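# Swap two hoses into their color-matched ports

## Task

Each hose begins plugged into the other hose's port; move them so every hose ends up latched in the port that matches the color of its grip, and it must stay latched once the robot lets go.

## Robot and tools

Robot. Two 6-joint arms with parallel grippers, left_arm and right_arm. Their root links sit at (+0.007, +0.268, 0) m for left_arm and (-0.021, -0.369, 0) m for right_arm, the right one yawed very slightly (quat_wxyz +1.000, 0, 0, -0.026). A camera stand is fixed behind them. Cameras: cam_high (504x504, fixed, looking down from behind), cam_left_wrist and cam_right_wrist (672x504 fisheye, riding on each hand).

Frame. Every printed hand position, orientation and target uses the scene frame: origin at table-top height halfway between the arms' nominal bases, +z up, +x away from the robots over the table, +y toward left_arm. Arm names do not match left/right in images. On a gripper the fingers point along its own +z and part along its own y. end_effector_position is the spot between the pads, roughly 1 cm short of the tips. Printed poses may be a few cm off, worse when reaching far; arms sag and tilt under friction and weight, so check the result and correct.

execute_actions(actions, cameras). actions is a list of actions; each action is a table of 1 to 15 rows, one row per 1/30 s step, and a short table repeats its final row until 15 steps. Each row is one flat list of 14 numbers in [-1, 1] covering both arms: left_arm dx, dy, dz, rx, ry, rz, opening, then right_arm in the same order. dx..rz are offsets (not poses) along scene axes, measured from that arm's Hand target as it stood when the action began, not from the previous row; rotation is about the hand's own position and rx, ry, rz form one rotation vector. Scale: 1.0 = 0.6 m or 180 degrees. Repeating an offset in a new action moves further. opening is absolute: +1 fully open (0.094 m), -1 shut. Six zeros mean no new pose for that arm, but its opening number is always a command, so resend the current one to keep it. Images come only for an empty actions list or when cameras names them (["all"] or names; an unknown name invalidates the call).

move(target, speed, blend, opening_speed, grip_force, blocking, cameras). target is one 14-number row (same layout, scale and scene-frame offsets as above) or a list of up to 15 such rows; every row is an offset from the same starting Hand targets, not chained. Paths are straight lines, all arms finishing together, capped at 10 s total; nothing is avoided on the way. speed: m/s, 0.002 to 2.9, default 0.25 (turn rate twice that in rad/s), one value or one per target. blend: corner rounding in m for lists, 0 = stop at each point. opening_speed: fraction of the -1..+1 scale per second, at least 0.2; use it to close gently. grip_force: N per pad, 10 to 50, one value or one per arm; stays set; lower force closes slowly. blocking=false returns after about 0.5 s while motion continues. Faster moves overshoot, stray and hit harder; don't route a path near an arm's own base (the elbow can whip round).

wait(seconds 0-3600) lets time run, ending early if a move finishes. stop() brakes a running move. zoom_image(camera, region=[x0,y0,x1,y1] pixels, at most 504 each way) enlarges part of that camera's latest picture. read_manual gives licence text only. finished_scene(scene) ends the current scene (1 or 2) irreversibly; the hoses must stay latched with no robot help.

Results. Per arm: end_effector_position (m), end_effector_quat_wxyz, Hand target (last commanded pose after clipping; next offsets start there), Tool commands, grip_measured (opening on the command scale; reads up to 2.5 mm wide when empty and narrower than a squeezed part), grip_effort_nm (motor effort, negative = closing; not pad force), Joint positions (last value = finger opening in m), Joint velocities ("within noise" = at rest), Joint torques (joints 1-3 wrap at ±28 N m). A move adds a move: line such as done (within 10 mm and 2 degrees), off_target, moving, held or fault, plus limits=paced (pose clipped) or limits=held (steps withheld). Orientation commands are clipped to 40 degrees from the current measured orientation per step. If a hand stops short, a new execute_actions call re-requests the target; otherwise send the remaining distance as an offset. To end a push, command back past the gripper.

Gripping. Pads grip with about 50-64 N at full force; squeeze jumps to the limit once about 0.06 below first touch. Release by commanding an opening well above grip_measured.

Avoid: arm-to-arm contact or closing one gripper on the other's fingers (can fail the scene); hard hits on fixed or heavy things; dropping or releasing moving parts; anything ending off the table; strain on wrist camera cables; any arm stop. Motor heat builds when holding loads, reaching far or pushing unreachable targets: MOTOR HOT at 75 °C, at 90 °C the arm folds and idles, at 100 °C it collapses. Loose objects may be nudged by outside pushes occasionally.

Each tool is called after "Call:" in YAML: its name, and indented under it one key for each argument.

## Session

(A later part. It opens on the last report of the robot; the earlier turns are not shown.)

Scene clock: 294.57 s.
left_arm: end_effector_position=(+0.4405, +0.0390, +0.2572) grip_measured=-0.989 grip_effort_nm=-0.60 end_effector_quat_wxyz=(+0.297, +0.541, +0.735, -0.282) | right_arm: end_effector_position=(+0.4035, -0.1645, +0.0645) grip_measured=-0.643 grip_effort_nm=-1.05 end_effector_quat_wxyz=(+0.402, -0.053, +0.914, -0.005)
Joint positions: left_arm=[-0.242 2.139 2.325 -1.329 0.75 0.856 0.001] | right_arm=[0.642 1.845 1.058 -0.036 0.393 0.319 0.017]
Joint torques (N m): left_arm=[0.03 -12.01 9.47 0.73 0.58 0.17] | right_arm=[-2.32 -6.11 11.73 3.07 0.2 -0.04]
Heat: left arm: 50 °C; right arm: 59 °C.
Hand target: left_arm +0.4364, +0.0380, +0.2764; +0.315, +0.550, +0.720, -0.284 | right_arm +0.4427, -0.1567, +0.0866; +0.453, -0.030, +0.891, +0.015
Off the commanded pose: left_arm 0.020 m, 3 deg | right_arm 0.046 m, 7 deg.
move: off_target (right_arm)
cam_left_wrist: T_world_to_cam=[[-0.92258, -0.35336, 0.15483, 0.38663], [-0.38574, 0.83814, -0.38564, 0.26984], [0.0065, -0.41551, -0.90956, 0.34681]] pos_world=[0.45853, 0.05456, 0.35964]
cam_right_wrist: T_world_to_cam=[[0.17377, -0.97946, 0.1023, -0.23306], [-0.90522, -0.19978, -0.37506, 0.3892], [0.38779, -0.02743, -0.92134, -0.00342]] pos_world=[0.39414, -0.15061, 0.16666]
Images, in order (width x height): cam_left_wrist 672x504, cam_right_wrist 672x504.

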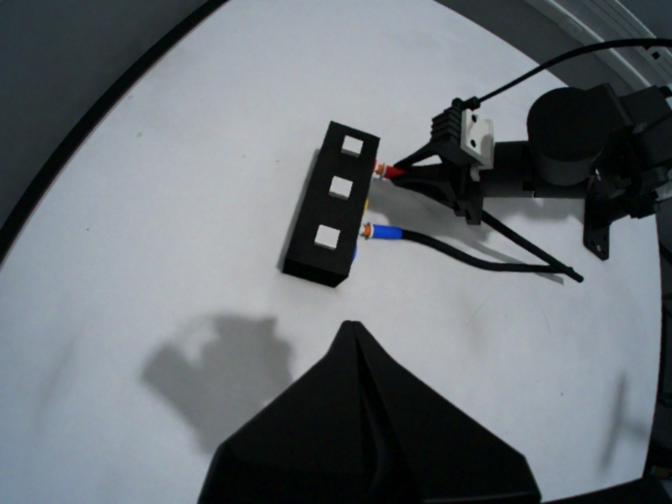

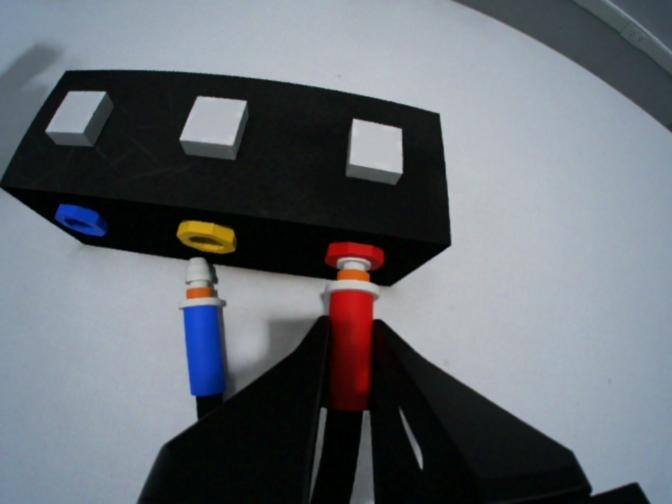

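Call:
move:
  target:
    - [0,0,0,0,0,0,-1,0.03,0.006,0.008,0,-0.02,-0.028,-1]
    - [0,0,0,0,0,0,-1,0.09,0.01,0.02,0,-0.035,-0.035,-1]
  speed: 0.1
  cameras: ["cam_right_wrist","cam_left_wrist"]

Call:
zoom_image:
  camera: "cam_left_wrist"
  region: [330, 100, 480, 280]

Call:
zoom_image:
  camera: "cam_right_wrist"
  region: [250, 100, 450, 300]

Scene clock: 296.80 s.
left_arm: end_effector_position=(+0.4405, +0.0390, +0.2572) grip_measured=-0.989 grip_effort_nm=-0.59 end_effector_quat_wxyz=(+0.297, +0.541, +0.735, -0.282) | right_arm: end_effector_position=(+0.4090, -0.1640, +0.0554) grip_measured=-0.644 grip_effort_nm=-1.05 end_effector_quat_wxyz=(+0.375, -0.048, +0.925, -0.052)
Joint positions: left_arm=[-0.242 2.139 2.325 -1.329 0.75 0.856 0.001] | right_arm=[0.661 1.925 1.178 -0.179 0.465 0.349 0.017]
Joint torques (N m): left_arm=[0.01 -12 9.47 0.72 0.58 0.18] | right_arm=[-4.45 -5.9 14.04 4.66 0.82 0.01]
Heat: left arm: 50 °C; right arm: 61 °C.
Hand target: left_arm +0.4364, +0.0380, +0.2764; +0.315, +0.550, +0.720, -0.284 | right_arm +0.4966, -0.1507, +0.0986; +0.501, +0.018, +0.865, -0.012
Off the commanded pose: left_arm 0.020 m, 3 deg | right_arm 0.099 m, 18 deg.
move: off_target (right_arm)
cam_left_wrist: T_world_to_cam=[[-0.92258, -0.35336, 0.15483, 0.38663], [-0.38574, 0.83814, -0.38564, 0.26984], [0.0065, -0.41551, -0.90956, 0.34681]] pos_world=[0.45853, 0.05456, 0.35964]
cam_right_wrist: T_world_to_cam=[[0.13386, -0.97539, 0.17522, -0.21963], [-0.93272, -0.18374, -0.31028, 0.40126], [0.33484, -0.12189, -0.93436, -0.00705]] pos_world=[0.40602, -0.14135, 0.1564]
Images, in order (width x height): cam_left_wrist 672x504, cam_right_wrist 672x504.

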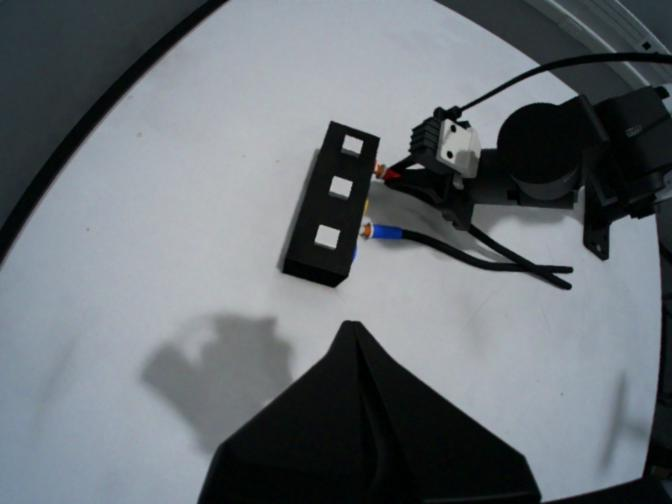

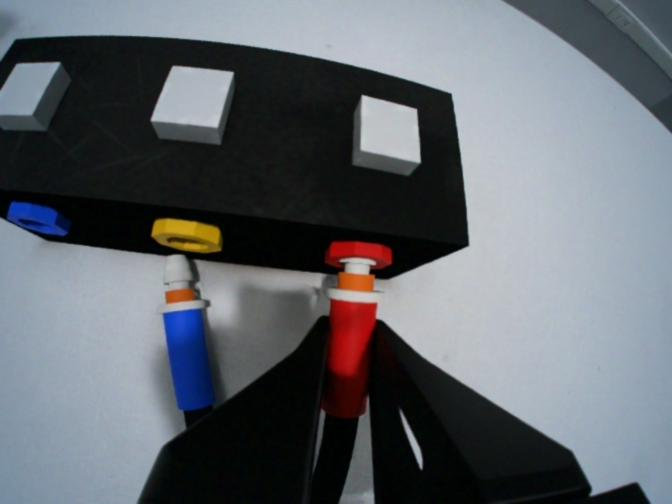

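Scaled by 2.800 from the camera's image (finer frame: 960x720).

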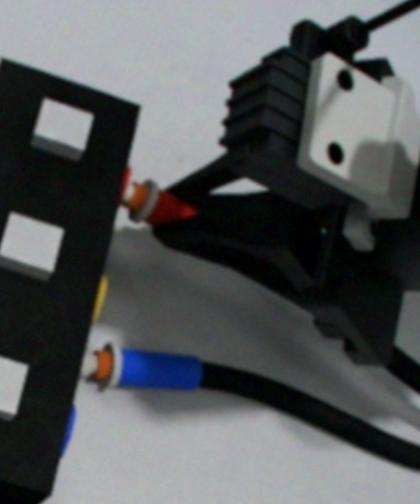

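Scaled by 2.520 from the camera's image (finer frame: 960x720).

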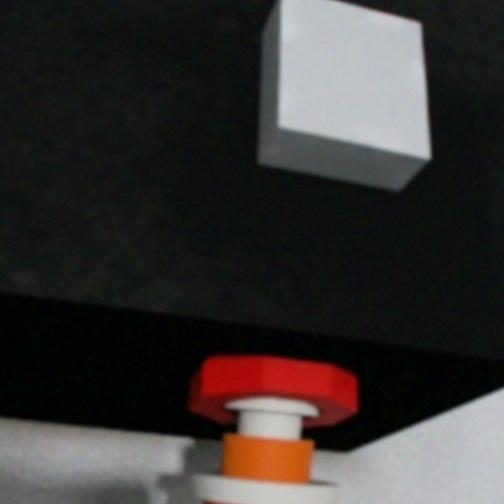

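Call:
move:
  target:
    - [0,0,0,0,0,0,-1,-0.05,0.0,0.02,0,0.02,0.01,-1]
    - [0,0,0,0,0,0,-1,0.02,0.004,0.035,0,0.02,0.012,-1]
    - [0,0,0,0,0,0,-1,0.1,0.006,0.045,0,0.0,0.01,-1]
  speed: 0.1
  cameras: ["cam_right_wrist","cam_left_wrist"]

Call:
zoom_image:
  camera: "cam_left_wrist"
  region: [330, 100, 480, 280]

Call:
zoom_image:
  camera: "cam_right_wrist"
  region: [250, 100, 450, 300]

Scene clock: 300.17 s.
left_arm: end_effector_position=(+0.4405, +0.0390, +0.2572) grip_measured=-0.989 grip_effort_nm=-0.60 end_effector_quat_wxyz=(+0.297, +0.541, +0.735, -0.282) | right_arm: end_effector_position=(+0.4136, -0.1657, +0.0619) grip_measured=-0.645 grip_effort_nm=-1.05 end_effector_quat_wxyz=(+0.284, -0.079, +0.954, -0.045)
Joint positions: left_arm=[-0.242 2.139 2.325 -1.329 0.75 0.856 0.001] | right_arm=[0.607 1.984 1.41 -0.506 0.331 0.307 0.017]
Joint torques (N m): left_arm=[0.02 -12.04 9.47 0.73 0.58 0.17] | right_arm=[-5.39 -8.49 16.02 5.59 1.41 0.05]
Heat: left arm: 51 °C; right arm: 66 °C.
Hand target: left_arm +0.4364, +0.0380, +0.2764; +0.315, +0.550, +0.720, -0.284 | right_arm +0.5567, -0.1471, +0.1256; +0.501, +0.005, +0.865, -0.004
Off the commanded pose: left_arm 0.020 m, 3 deg | right_arm 0.158 m, 29 deg.
move: off_target (right_arm)
cam_left_wrist: T_world_to_cam=[[-0.92258, -0.35336, 0.15483, 0.38663], [-0.38574, 0.83814, -0.38564, 0.26984], [0.0065, -0.41551, -0.90956, 0.34681]] pos_world=[0.45853, 0.05456, 0.35964]
cam_right_wrist: T_world_to_cam=[[0.2162, -0.96349, 0.15793, -0.25409], [-0.964, -0.2363, -0.12191, 0.39966], [0.15478, -0.12589, -0.97989, 0.07391]] pos_world=[0.42877, -0.14107, 0.16127]
Images, in order (width x height): cam_left_wrist 672x504, cam_right_wrist 672x504.

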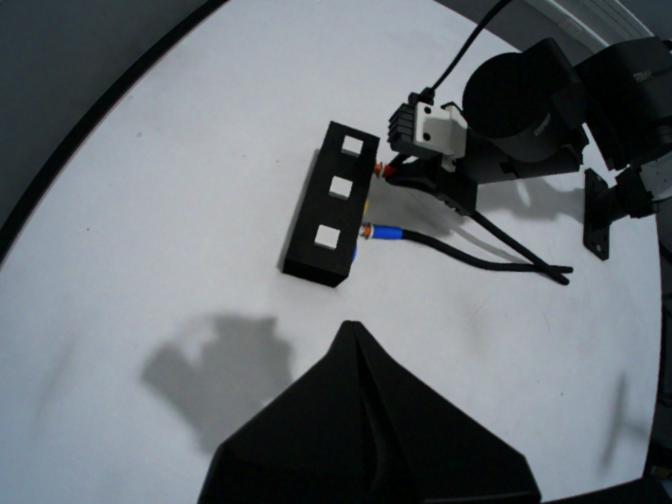

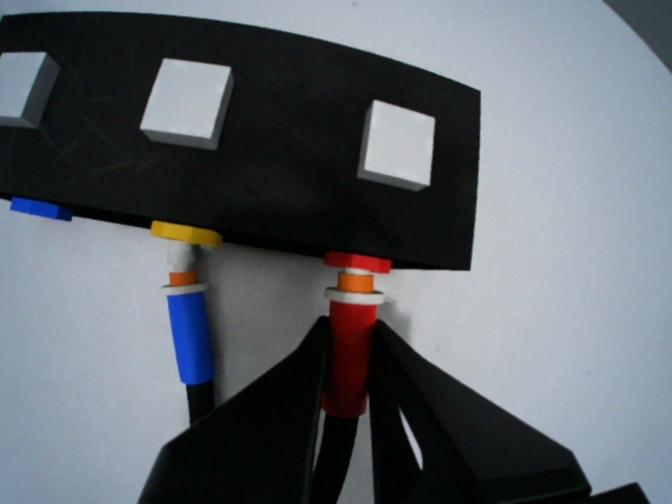

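Scaled by 2.800 from the camera's image (finer frame: 960x720).

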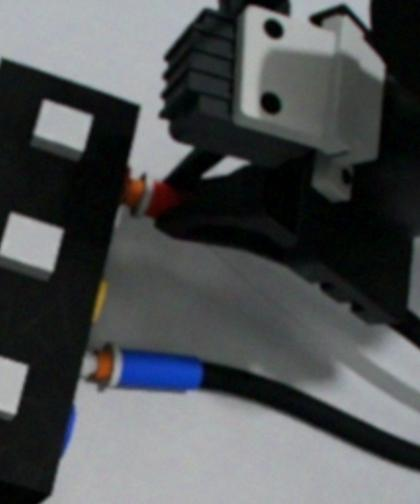

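Scaled by 2.520 from the camera's image (finer frame: 960x720).

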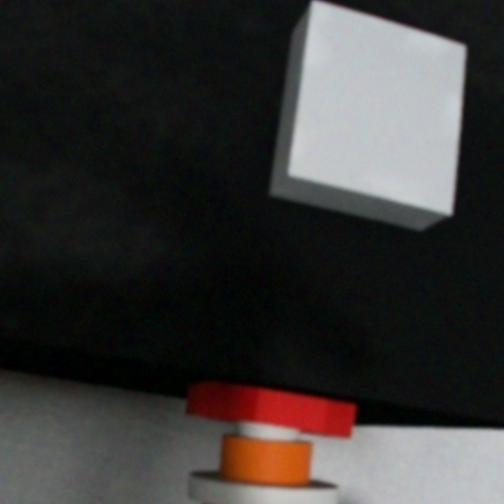

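Call:
move:
  target:
    - [0,0,0,0,0,0,-1,0.02,0.01,0.015,0,0.0,-0.045,-1]
    - [0,0,0,0,0,0,-1,0.1,0.015,0.03,0,-0.01,-0.05,-1]
  speed: 0.1
  cameras: ["cam_right_wrist","cam_left_wrist"]

Call:
zoom_image:
  camera: "cam_left_wrist"
  region: [330, 100, 480, 280]

Call:
zoom_image:
  camera: "cam_right_wrist"
  region: [250, 100, 450, 300]

Scene clock: 307.83 s.
left_arm: end_effector_position=(+0.4405, +0.0390, +0.2572) grip_measured=-0.989 grip_effort_nm=-0.60 end_effector_quat_wxyz=(+0.297, +0.541, +0.735, -0.282) | right_arm: end_effector_position=(+0.4227, -0.1602, +0.0727) grip_measured=-0.650 grip_effort_nm=-1.03 end_effector_quat_wxyz=(+0.064, -0.026, +0.991, -0.118)
Joint positions: left_arm=[-0.242 2.139 2.325 -1.329 0.75 0.856 0.001] | right_arm=[0.586 2.588 2.597 -1.583 0.269 0.482 0.016]
Joint velocities: left_arm=[within noise] | right_arm=[-0.002 0.037 0.066 -0.022 0.007 -0.022 -0.002]
Joint torques (N m): left_arm=[0.01 -12.01 9.47 0.72 0.58 0.18] | right_arm=[-4.63 -17.03 21.26 4.74 2.61 0.21]
Heat: left arm: 51 °C; right arm: 78 °C. Fold the right arm in close to its base, or ease its load, before you think long.
Hand target: left_arm +0.4364, +0.0380, +0.2764; +0.315, +0.550, +0.720, -0.284 | right_arm +0.6167, -0.1382, +0.1435; +0.391, +0.045, +0.917, -0.067
Off the commanded pose: left_arm 0.020 m, 3 deg | right_arm 0.208 m, 56 deg; orientation clipped.
MOTOR HOT: joint 4 (wrist pitch) of the right arm reports 78 °C; the controller's stop level is 90 °C. To cool a motor, set the load down, stop pushing, or move to a pose that needs little force.
joint read past its limit (right arm) — joint 4 (wrist pitch), lower limit.
move: moving (right_arm; no rest 5 s after the path's end); limits=paced
cam_left_wrist: T_world_to_cam=[[-0.92258, -0.35336, 0.15483, 0.38663], [-0.38574, 0.83814, -0.38564, 0.26984], [0.0065, -0.41551, -0.90956, 0.34681]] pos_world=[0.45853, 0.05456, 0.35964]
cam_right_wrist: T_world_to_cam=[[0.1317, -0.9663, 0.2212, -0.2218], [-0.94691, -0.05661, 0.31646, 0.40087], [-0.29327, -0.25113, -0.92246, 0.24893]] pos_world=[0.48181, -0.12912, 0.15183]
Images, in order (width x height): cam_left_wrist 672x504, cam_right_wrist 672x504.

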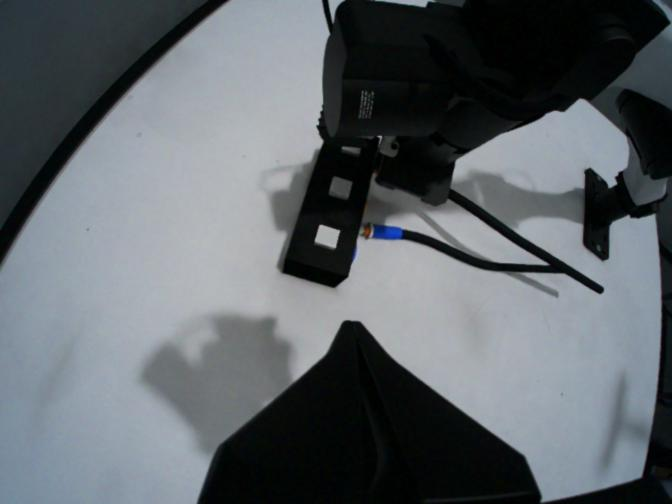

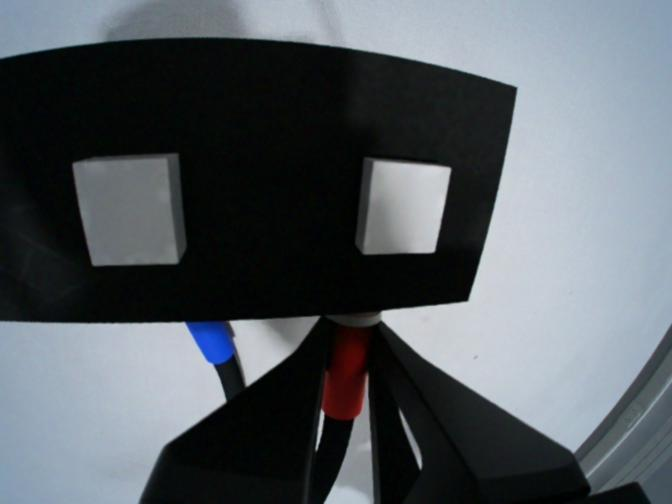

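Scaled by 2.800 from the camera's image (finer frame: 960x720).

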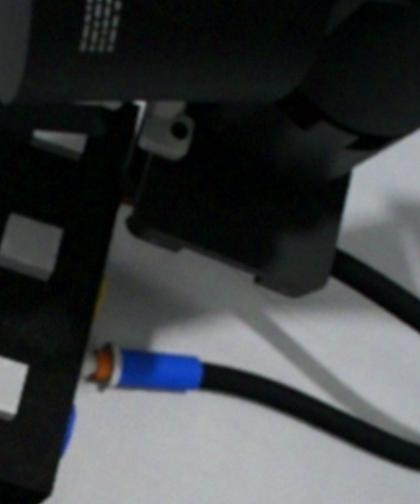

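Scaled by 2.520 from the camera's image (finer frame: 960x720).

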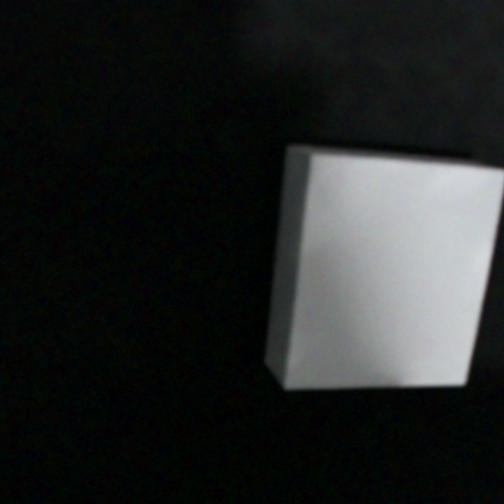

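Call:
move:
  target:
    - [0,0,0,0,0,0,-1,-0.33,-0.036,-0.098,0,0.19,0,-1]
  speed: 0.3
  cameras: ["cam_right_wrist"]

Call:
zoom_image:
  camera: "cam_right_wrist"
  region: [250, 100, 450, 300]

Scene clock: 309.53 s.
left_arm: end_effector_position=(+0.4405, +0.0390, +0.2572) grip_measured=-0.989 grip_effort_nm=-0.60 end_effector_quat_wxyz=(+0.297, +0.541, +0.735, -0.282) | right_arm: end_effector_position=(+0.4112, -0.1600, +0.0662) grip_measured=-0.651 grip_effort_nm=-1.05 end_effector_quat_wxyz=(+0.074, +0.013, +0.993, -0.092)
Joint positions: left_arm=[-0.242 2.139 2.325 -1.329 0.75 0.856 0.001] | right_arm=[0.586 2.427 2.278 -1.389 0.234 0.557 0.016]
Joint torques (N m): left_arm=[0.01 -12.03 9.48 0.72 0.58 0.17] | right_arm=[-0.18 -17.26 4.82 0.82 0.2 0.17]
Heat: left arm: 51 °C; right arm: 76 °C. Fold the right arm in close to its base, or ease its load, before you think long.
Hand target: left_arm +0.4364, +0.0380, +0.2764; +0.315, +0.550, +0.720, -0.284 | right_arm +0.4187, -0.1598, +0.0847; +0.104, +0.023, +0.991, -0.077
Off the commanded pose: left_arm 0.020 m, 3 deg | right_arm 0.020 m, 4 deg.
MOTOR HOT: still on. Joint 4 (wrist pitch) of the right arm reports 76 °C.
move: off_target (right_arm)
cam_right_wrist: T_world_to_cam=[[0.05612, -0.98431, 0.1673, -0.18694], [-0.95754, -0.00561, 0.28824, 0.40637], [-0.28278, -0.17637, -0.94283, 0.24853]] pos_world=[0.46988, -0.13789, 0.14846]

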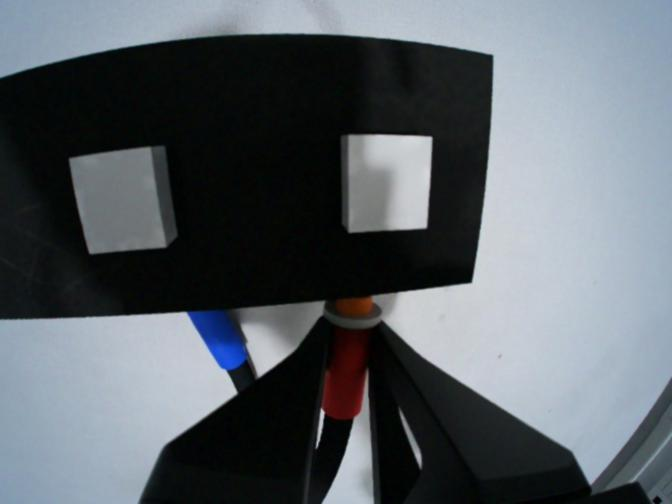

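Scaled by 2.520 from the camera's image (finer frame: 960x720).

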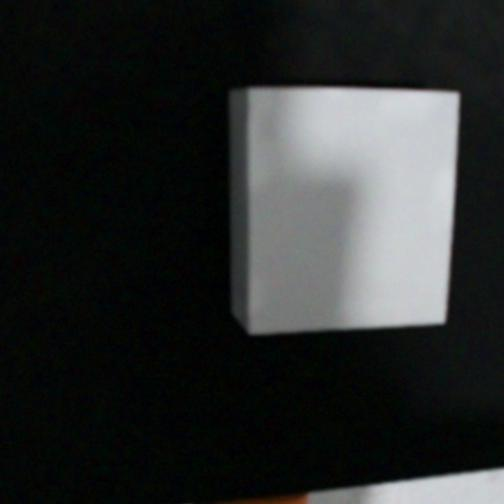

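Call:
move:
  target:
    - [0,0,0,0,0,0,-1,0,0,0,0,0,0,-0.4]
    - [0,0,0,0,0,0,-1,-0.02,0,-0.005,0.018,-0.12,0.02,-0.4]
    - [0,0,0,0,0,0,-1,-0.0445,0,-0.018,0.036,-0.277,0.039,-0.4]
  speed: 0.15
  opening_speed: 0.8
  cameras: ["cam_right_wrist","cam_left_wrist"]

Call:
zoom_image:
  camera: "cam_left_wrist"
  region: [330, 100, 480, 280]

Call:
zoom_image:
  camera: "cam_right_wrist"
  region: [250, 100, 450, 300]

Scene clock: 315.73 s.
left_arm: end_effector_position=(+0.4405, +0.0390, +0.2572) grip_measured=-0.989 grip_effort_nm=-0.60 end_effector_quat_wxyz=(+0.297, +0.541, +0.735, -0.282) | right_arm: end_effector_position=(+0.3933, -0.1593, +0.0646) grip_measured=-0.402 grip_effort_nm=0.10 end_effector_quat_wxyz=(+0.504, -0.001, +0.864, -0.002)
Joint positions: left_arm=[-0.242 2.139 2.325 -1.329 0.75 0.856 0.001] | right_arm=[0.726 1.853 0.856 0.37 0.578 0.372 0.028]
Joint torques (N m): left_arm=[0.02 -12.03 9.5 0.72 0.58 0.17] | right_arm=[0.65 -10.77 4.63 2.27 0.29 -0.02]
Heat: left arm: 51 °C; right arm: 70 °C.
Hand target: left_arm +0.4364, +0.0380, +0.2764; +0.315, +0.550, +0.720, -0.284 | right_arm +0.3920, -0.1598, +0.0740; +0.515, +0.000, +0.857, +0.001
Off the commanded pose: left_arm 0.020 m, 3 deg | right_arm 0.009 m, 1 deg.
MOTOR HOT: cleared for the motors of the right arm.
move: done
cam_left_wrist: T_world_to_cam=[[-0.92258, -0.35336, 0.15483, 0.38663], [-0.38574, 0.83814, -0.38564, 0.26984], [0.0065, -0.41551, -0.90956, 0.34681]] pos_world=[0.45853, 0.05456, 0.35964]
cam_right_wrist: T_world_to_cam=[[0.06807, -0.9951, 0.0717, -0.18516], [-0.80863, -0.09713, -0.58025, 0.37274], [0.58437, -0.01848, -0.81128, -0.08234]] pos_world=[0.36213, -0.14957, 0.16276]
Images, in order (width x height): cam_left_wrist 672x504, cam_right_wrist 672x504.

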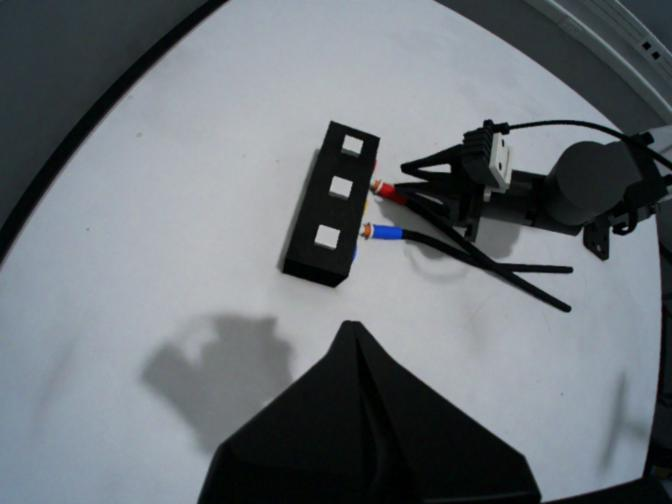

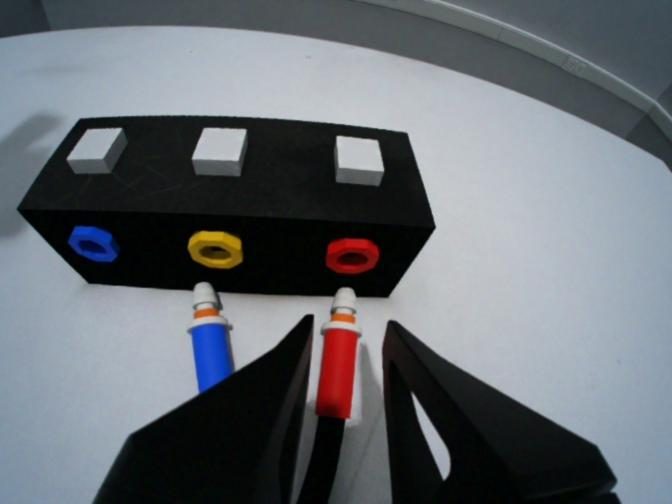

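Scaled by 2.800 from the camera's image (finer frame: 960x720).

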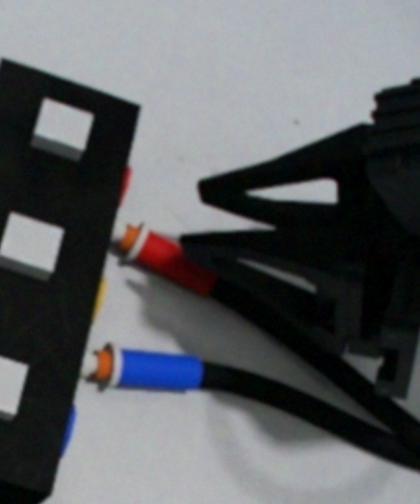

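Scaled by 2.520 from the camera's image (finer frame: 960x720).

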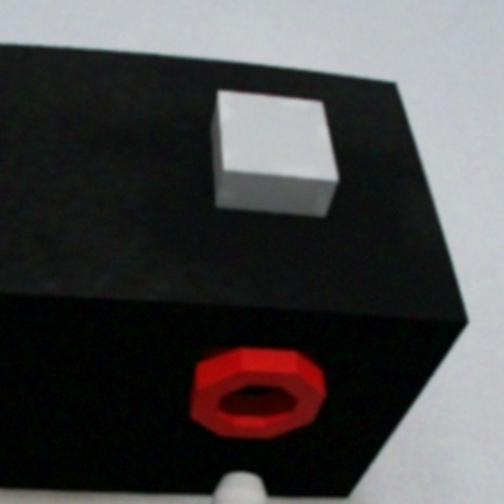

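Call:
move:
  target:
    - [0,0,0,0,0,0,-1,-0.02,0.0,-0.06,0,0.045,0.01,-0.4]
    - [0,0,0,0,0,0,-1,-0.02,0,-0.137,0,0.045,0.01,-0.4]
    - [0,0,0,0,0,0,-1,-0.02,0,-0.137,0,0.045,0.01,-1]
    - [0,0,0,0,0,0,-1,-0.07,0,-0.08,0,0.045,0.01,-1]
    - [0,0,0,0,0,0,-1,-0.06,0,0.01,0,0.06,0.01,-1]
  speed: 0.12
  opening_speed: 0.8
  cameras: ["cam_right_wrist","cam_left_wrist"]

Call:
zoom_image:
  camera: "cam_left_wrist"
  region: [330, 100, 480, 280]

Call:
zoom_image:
  camera: "cam_right_wrist"
  region: [250, 100, 450, 300]

Scene clock: 322.03 s.
left_arm: end_effector_position=(+0.4405, +0.0390, +0.2572) grip_measured=-0.989 grip_effort_nm=-0.60 end_effector_quat_wxyz=(+0.297, +0.541, +0.735, -0.282) | right_arm: end_effector_position=(+0.3459, -0.1671, +0.0570) grip_measured=-0.643 grip_effort_nm=-1.05 end_effector_quat_wxyz=(+0.411, -0.028, +0.911, -0.013)
Joint positions: left_arm=[-0.242 2.139 2.325 -1.329 0.75 0.856 0.001] | right_arm=[0.759 1.714 0.854 -0.001 0.509 0.454 0.017]
Joint torques (N m): left_arm=[0.02 -12 9.48 0.72 0.59 0.18] | right_arm=[-0.14 -10.11 8.91 1.82 0.16 0.18]
Heat: left arm: 51 °C; right arm: 66 °C.
Hand target: left_arm +0.4364, +0.0380, +0.2764; +0.315, +0.550, +0.720, -0.284 | right_arm +0.3560, -0.1598, +0.0799; +0.432, -0.013, +0.902, +0.009
Off the commanded pose: left_arm 0.020 m, 3 deg | right_arm 0.026 m, 4 deg.
move: off_target (right_arm); target 3's new opening was sent with right_arm's hand 0.033 m and 5 deg from that target
cam_left_wrist: T_world_to_cam=[[-0.92258, -0.35336, 0.15483, 0.38663], [-0.38574, 0.83814, -0.38564, 0.26984], [0.0065, -0.41551, -0.90956, 0.34681]] pos_world=[0.45853, 0.05456, 0.35964]
cam_right_wrist: T_world_to_cam=[[0.1212, -0.98776, 0.09821, -0.20789], [-0.90658, -0.15044, -0.39431, 0.34354], [0.40426, -0.04124, -0.91371, 0.00349]] pos_world=[0.33524, -0.15352, 0.15907]
Images, in order (width x height): cam_left_wrist 672x504, cam_right_wrist 672x504.

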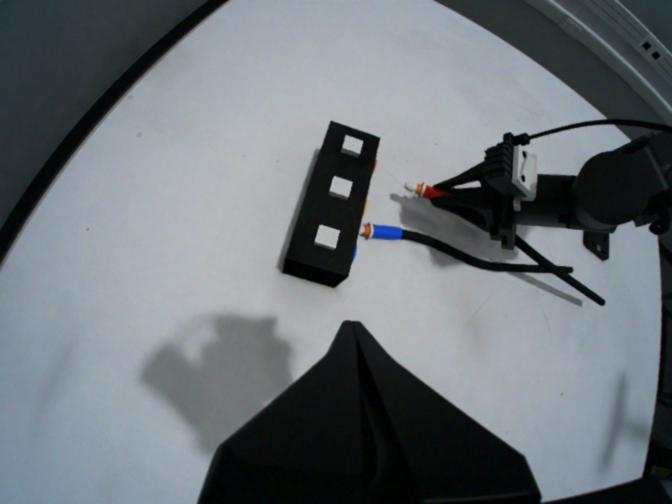

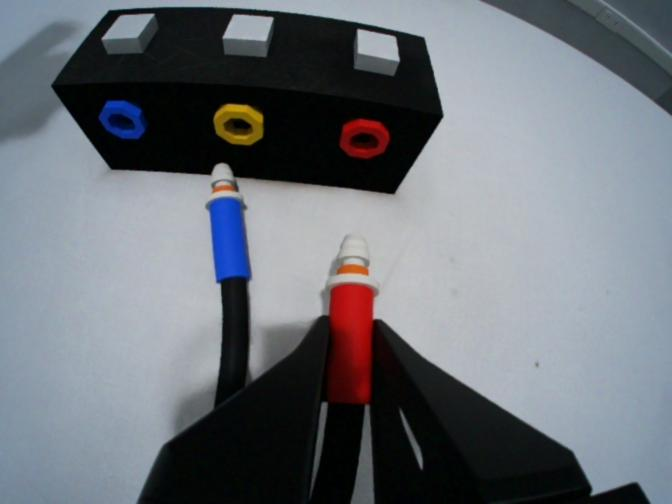

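Scaled by 2.800 from the camera's image (finer frame: 960x720).

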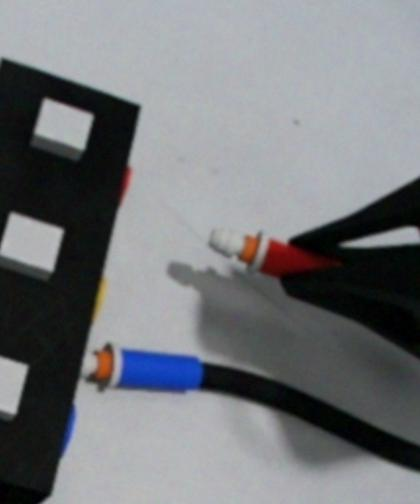

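Scaled by 2.520 from the camera's image (finer frame: 960x720).

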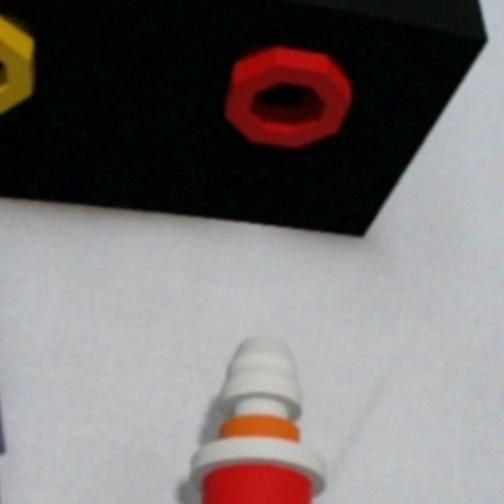

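Call:
move:
  target:
    - [0,0,0,0,0,0,-1,0.035,0.004,0.005,0,-0.003,0.0,-1]
    - [0,0,0,0,0,0,-1,0.075,0.004,0.010,0,-0.003,0.0,-1]
  speed: 0.07
  cameras: ["cam_right_wrist","cam_left_wrist"]

Call:
zoom_image:
  camera: "cam_left_wrist"
  region: [330, 100, 480, 280]

Call:
zoom_image:
  camera: "cam_right_wrist"
  region: [250, 100, 450, 300]

Scene clock: 325.90 s.
left_arm: end_effector_position=(+0.4405, +0.0390, +0.2572) grip_measured=-0.989 grip_effort_nm=-0.60 end_effector_quat_wxyz=(+0.297, +0.541, +0.735, -0.282) | right_arm: end_effector_position=(+0.3910, -0.1640, +0.0793) grip_measured=-0.643 grip_effort_nm=-1.05 end_effector_quat_wxyz=(+0.428, -0.013, +0.903, +0.002)
Joint positions: left_arm=[-0.242 2.139 2.325 -1.329 0.75 0.856 0.001] | right_arm=[0.682 1.781 0.999 -0.003 0.461 0.409 0.017]
Joint torques (N m): left_arm=[0.02 -12.01 9.48 0.72 0.58 0.18] | right_arm=[-0.02 -7.15 9.81 1.94 0.11 -0.02]
Heat: left arm: 51 °C; right arm: 65 °C.
Hand target: left_arm +0.4364, +0.0380, +0.2764; +0.315, +0.550, +0.720, -0.284 | right_arm +0.4010, -0.1573, +0.0859; +0.436, -0.013, +0.900, +0.009
Off the commanded pose: left_arm 0.020 m, 3 deg | right_arm 0.014 m, 1 deg.
move: off_target (right_arm)
cam_left_wrist: T_world_to_cam=[[-0.92258, -0.35336, 0.15483, 0.38663], [-0.38574, 0.83814, -0.38564, 0.26984], [0.0065, -0.41551, -0.90956, 0.34681]] pos_world=[0.45853, 0.05456, 0.35964]
cam_right_wrist: T_world_to_cam=[[0.10362, -0.99272, 0.0614, -0.2034], [-0.89278, -0.12004, -0.4342, 0.39642], [0.43841, -0.00983, -0.89872, -0.00362]] pos_world=[0.37659, -0.15436, 0.18136]
Images, in order (width x height): cam_left_wrist 672x504, cam_right_wrist 672x504.

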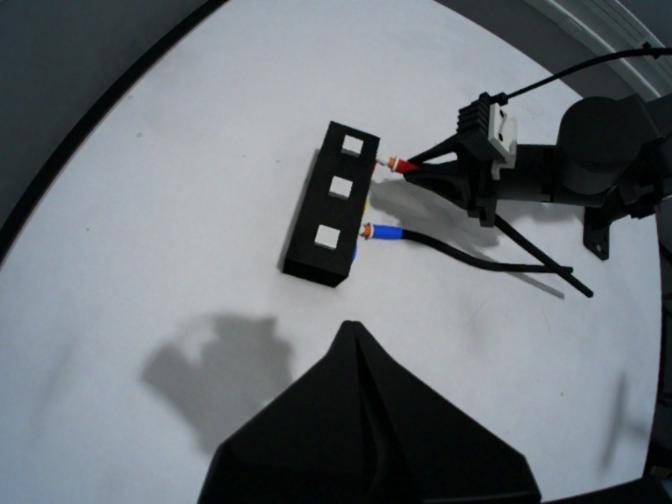

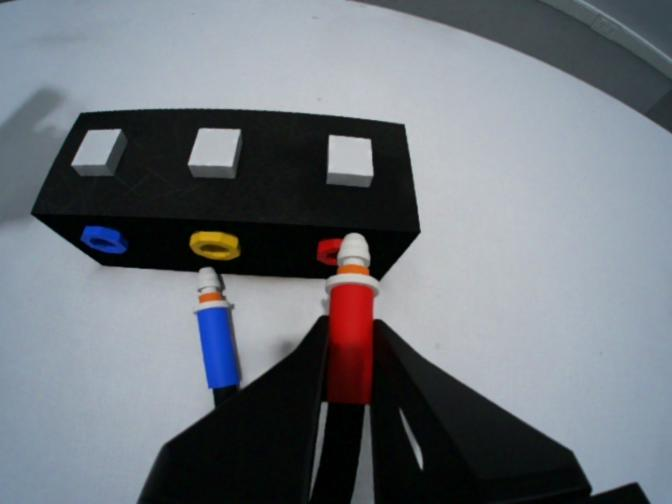

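Scaled by 2.800 from the camera's image (finer frame: 960x720).

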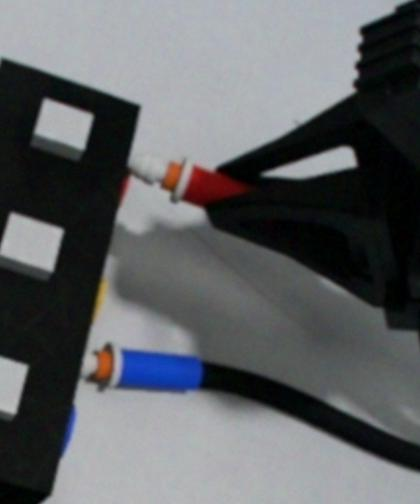

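Scaled by 2.520 from the camera's image (finer frame: 960x720).

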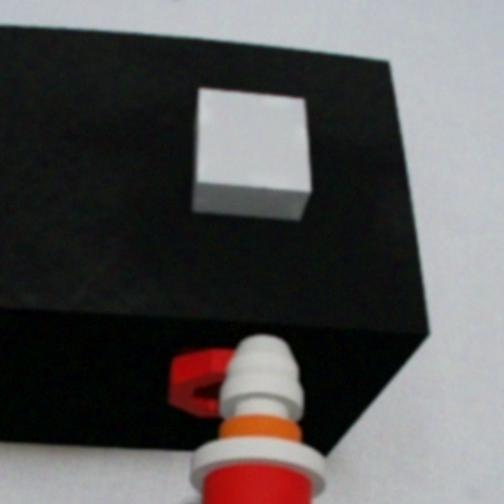

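Call:
move:
  target:
    - [0,0,0,0,0,0,-1,-0.035,0.016,-0.035,0,-0.003,0.01,-1]
    - [0,0,0,0,0,0,-1,-0.015,0.009,-0.026,0,-0.003,0.01,-1]
  speed: 0.07
  cameras: ["cam_right_wrist","cam_left_wrist"]

Call:
zoom_image:
  camera: "cam_left_wrist"
  region: [330, 100, 480, 280]

Call:
zoom_image:
  camera: "cam_right_wrist"
  region: [250, 100, 450, 300]

Scene clock: 327.77 s.
left_arm: end_effector_position=(+0.4405, +0.0390, +0.2572) grip_measured=-0.989 grip_effort_nm=-0.60 end_effector_quat_wxyz=(+0.297, +0.541, +0.735, -0.282) | right_arm: end_effector_position=(+0.3857, -0.1568, +0.0686) grip_measured=-0.643 grip_effort_nm=-1.05 end_effector_quat_wxyz=(+0.437, -0.024, +0.899, +0.012)
Joint positions: left_arm=[-0.242 2.139 2.325 -1.329 0.75 0.856 0.001] | right_arm=[0.7 1.793 0.947 0.087 0.456 0.396 0.017]
Joint torques (N m): left_arm=[0.01 -12.01 9.48 0.72 0.59 0.17] | right_arm=[0.08 -7.13 8.27 2.02 0.11 -0.03]
Heat: left arm: 51 °C; right arm: 64 °C.
Hand target: left_arm +0.4364, +0.0380, +0.2764; +0.315, +0.550, +0.720, -0.284 | right_arm +0.3920, -0.1520, +0.0703; +0.440, -0.027, +0.897, +0.015
Off the commanded pose: left_arm 0.020 m, 3 deg | right_arm 0.008 m, 1 deg.
move: done
cam_left_wrist: T_world_to_cam=[[-0.92258, -0.35336, 0.15483, 0.38663], [-0.38574, 0.83814, -0.38564, 0.26984], [0.0065, -0.41551, -0.90956, 0.34681]] pos_world=[0.45853, 0.05456, 0.35964]
cam_right_wrist: T_world_to_cam=[[0.13216, -0.98962, 0.05644, -0.20522], [-0.8808, -0.14337, -0.45126, 0.38087], [0.45466, 0.00993, -0.89061, -0.01459]] pos_world=[0.36923, -0.14834, 0.17046]
Images, in order (width x height): cam_left_wrist 672x504, cam_right_wrist 672x504.

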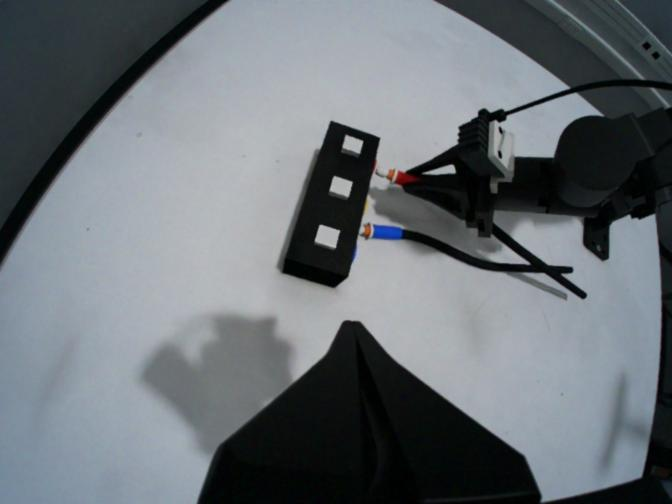

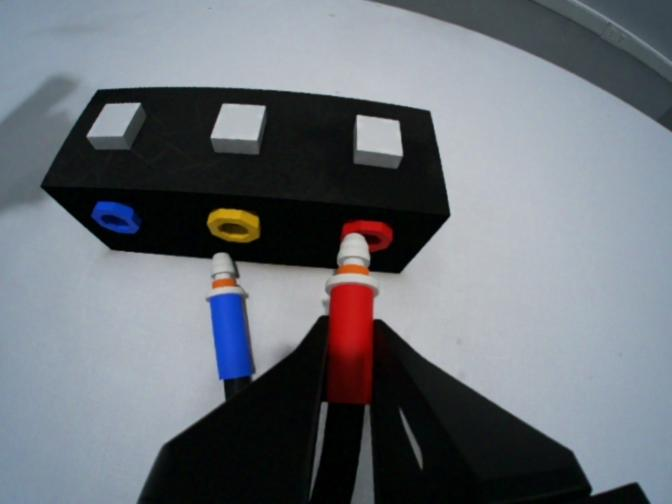

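Scaled by 2.800 from the camera's image (finer frame: 960x720).

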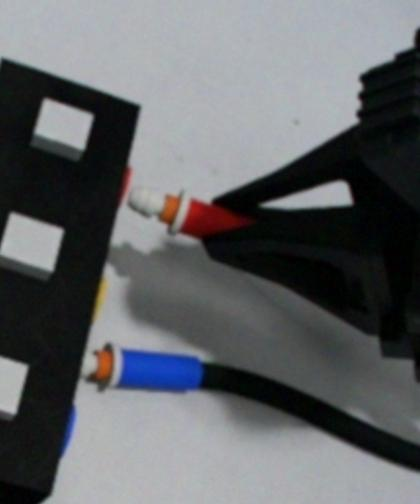

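Scaled by 2.520 from the camera's image (finer frame: 960x720).

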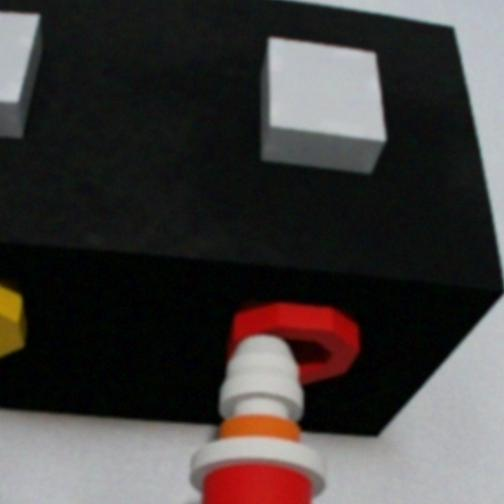

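Call:
move:
  target:
    - [0,0,0,0,0,0,-1,-0.02,-0.009,-0.02,0,0.0,0.0,-1]
    - [0,0,0,0,0,0,-1,0.012,-0.008,-0.0,0,0.0,0.0,-1]
  speed: 0.07
  cameras: ["cam_right_wrist","cam_left_wrist"]

Call:
zoom_image:
  camera: "cam_left_wrist"
  region: [330, 100, 480, 280]

Call:
zoom_image:
  camera: "cam_right_wrist"
  region: [250, 100, 450, 300]

Scene clock: 329.60 s.
left_arm: end_effector_position=(+0.4405, +0.0390, +0.2572) grip_measured=-0.989 grip_effort_nm=-0.60 end_effector_quat_wxyz=(+0.297, +0.541, +0.735, -0.282) | right_arm: end_effector_position=(+0.3890, -0.1628, +0.0642) grip_measured=-0.643 grip_effort_nm=-1.05 end_effector_quat_wxyz=(+0.433, -0.027, +0.901, +0.010)
Joint positions: left_arm=[-0.242 2.139 2.325 -1.329 0.75 0.856 0.001] | right_arm=[0.679 1.801 0.942 0.097 0.438 0.378 0.017]
Joint torques (N m): left_arm=[0.02 -12.01 9.47 0.73 0.58 0.17] | right_arm=[-0.13 -7.13 9.47 1.98 0.11 -0.03]
Heat: left arm: 51 °C; right arm: 64 °C.
Hand target: left_arm +0.4364, +0.0380, +0.2764; +0.315, +0.550, +0.720, -0.284 | right_arm +0.3993, -0.1567, +0.0703; +0.440, -0.027, +0.897, +0.016
Off the commanded pose: left_arm 0.020 m, 3 deg | right_arm 0.013 m, 1 deg.
move: off_target (right_arm)
cam_left_wrist: T_world_to_cam=[[-0.92258, -0.35336, 0.15483, 0.38663], [-0.38574, 0.83814, -0.38564, 0.26984], [0.0065, -0.41551, -0.90956, 0.34681]] pos_world=[0.45853, 0.05456, 0.35964]
cam_right_wrist: T_world_to_cam=[[0.13547, -0.98889, 0.0611, -0.21286], [-0.88423, -0.14849, -0.44282, 0.38079], [0.44697, 0.00596, -0.89453, -0.0174]] pos_world=[0.37332, -0.15385, 0.16606]
Images, in order (width x height): cam_left_wrist 672x504, cam_right_wrist 672x504.

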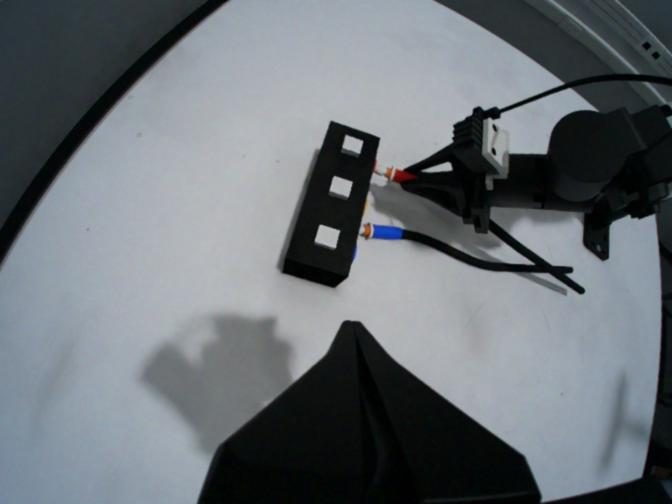

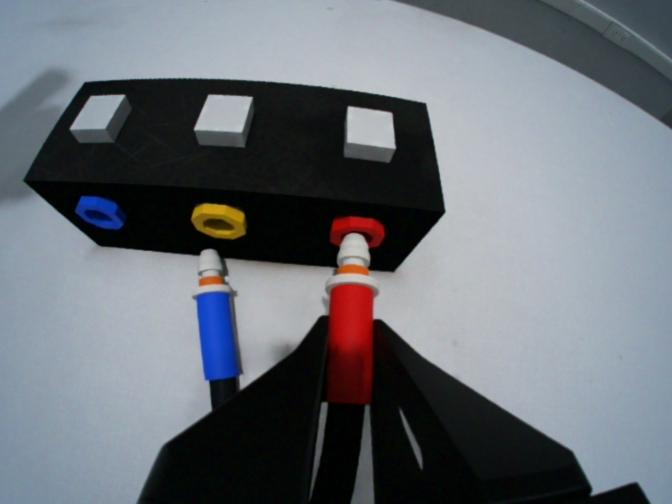

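Scaled by 2.800 from the camera's image (finer frame: 960x720).

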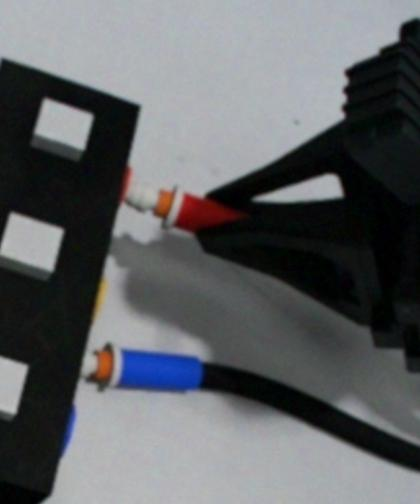

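Scaled by 2.520 from the camera's image (finer frame: 960x720).

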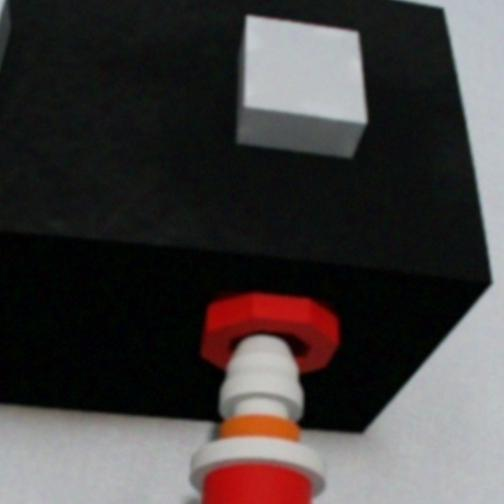

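Call:
move:
  target:
    - [0,0,0,0,0,0,-1,0.025,-0.001,0.012,0,-0.005,-0.008,-1]
    - [0,0,0,0,0,0,-1,0.06,0.003,0.025,0,-0.01,-0.015,-1]
  speed: 0.07
  cameras: ["cam_right_wrist","cam_left_wrist"]

Call:
zoom_image:
  camera: "cam_left_wrist"
  region: [330, 100, 480, 280]

Call:
zoom_image:
  camera: "cam_right_wrist"
  region: [250, 100, 450, 300]

Scene clock: 331.57 s.
left_arm: end_effector_position=(+0.4405, +0.0390, +0.2572) grip_measured=-0.989 grip_effort_nm=-0.60 end_effector_quat_wxyz=(+0.297, +0.541, +0.735, -0.282) | right_arm: end_effector_position=(+0.4011, -0.1629, +0.0646) grip_measured=-0.643 grip_effort_nm=-1.04 end_effector_quat_wxyz=(+0.409, -0.028, +0.912, -0.013)
Joint positions: left_arm=[-0.242 2.139 2.325 -1.329 0.75 0.856 0.001] | right_arm=[0.666 1.851 1.058 -0.035 0.445 0.377 0.017]
Joint torques (N m): left_arm=[0.02 -12.01 9.47 0.72 0.58 0.17] | right_arm=[-1.65 -6.45 11.49 2.89 0.33 -0.02]
Heat: left arm: 51 °C; right arm: 63 °C.
Hand target: left_arm +0.4364, +0.0380, +0.2764; +0.315, +0.550, +0.720, -0.284 | right_arm +0.4352, -0.1550, +0.0853; +0.455, -0.006, +0.891, +0.005
Off the commanded pose: left_arm 0.020 m, 3 deg | right_arm 0.041 m, 7 deg.
move: off_target (right_arm)
cam_left_wrist: T_world_to_cam=[[-0.92258, -0.35336, 0.15483, 0.38663], [-0.38574, 0.83814, -0.38564, 0.26984], [0.0065, -0.41551, -0.90956, 0.34681]] pos_world=[0.45853, 0.05456, 0.35964]
cam_right_wrist: T_world_to_cam=[[0.12277, -0.98766, 0.09719, -0.21166], [-0.90787, -0.15133, -0.39098, 0.39739], [0.40087, -0.04023, -0.91525, -0.01014]] pos_world=[0.39083, -0.14932, 0.16666]
Images, in order (width x height): cam_left_wrist 672x504, cam_right_wrist 672x504.

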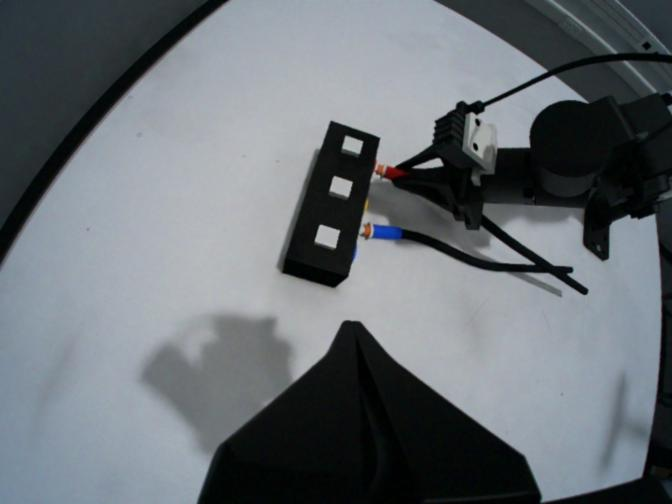

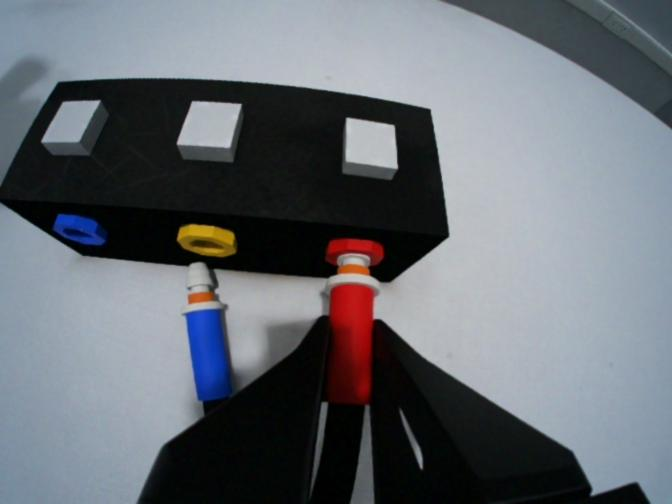

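Scaled by 2.800 from the camera's image (finer frame: 960x720).

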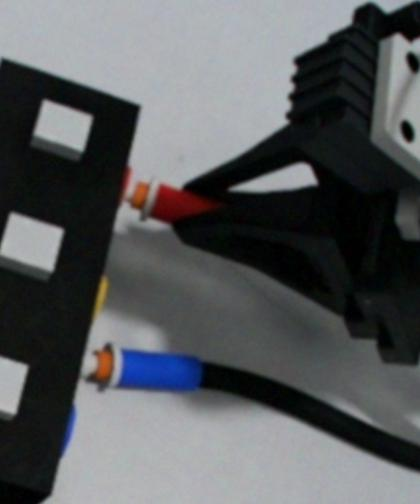

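Scaled by 2.520 from the camera's image (finer frame: 960x720).

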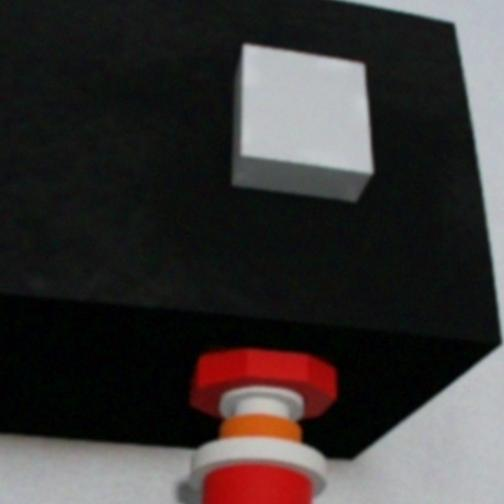

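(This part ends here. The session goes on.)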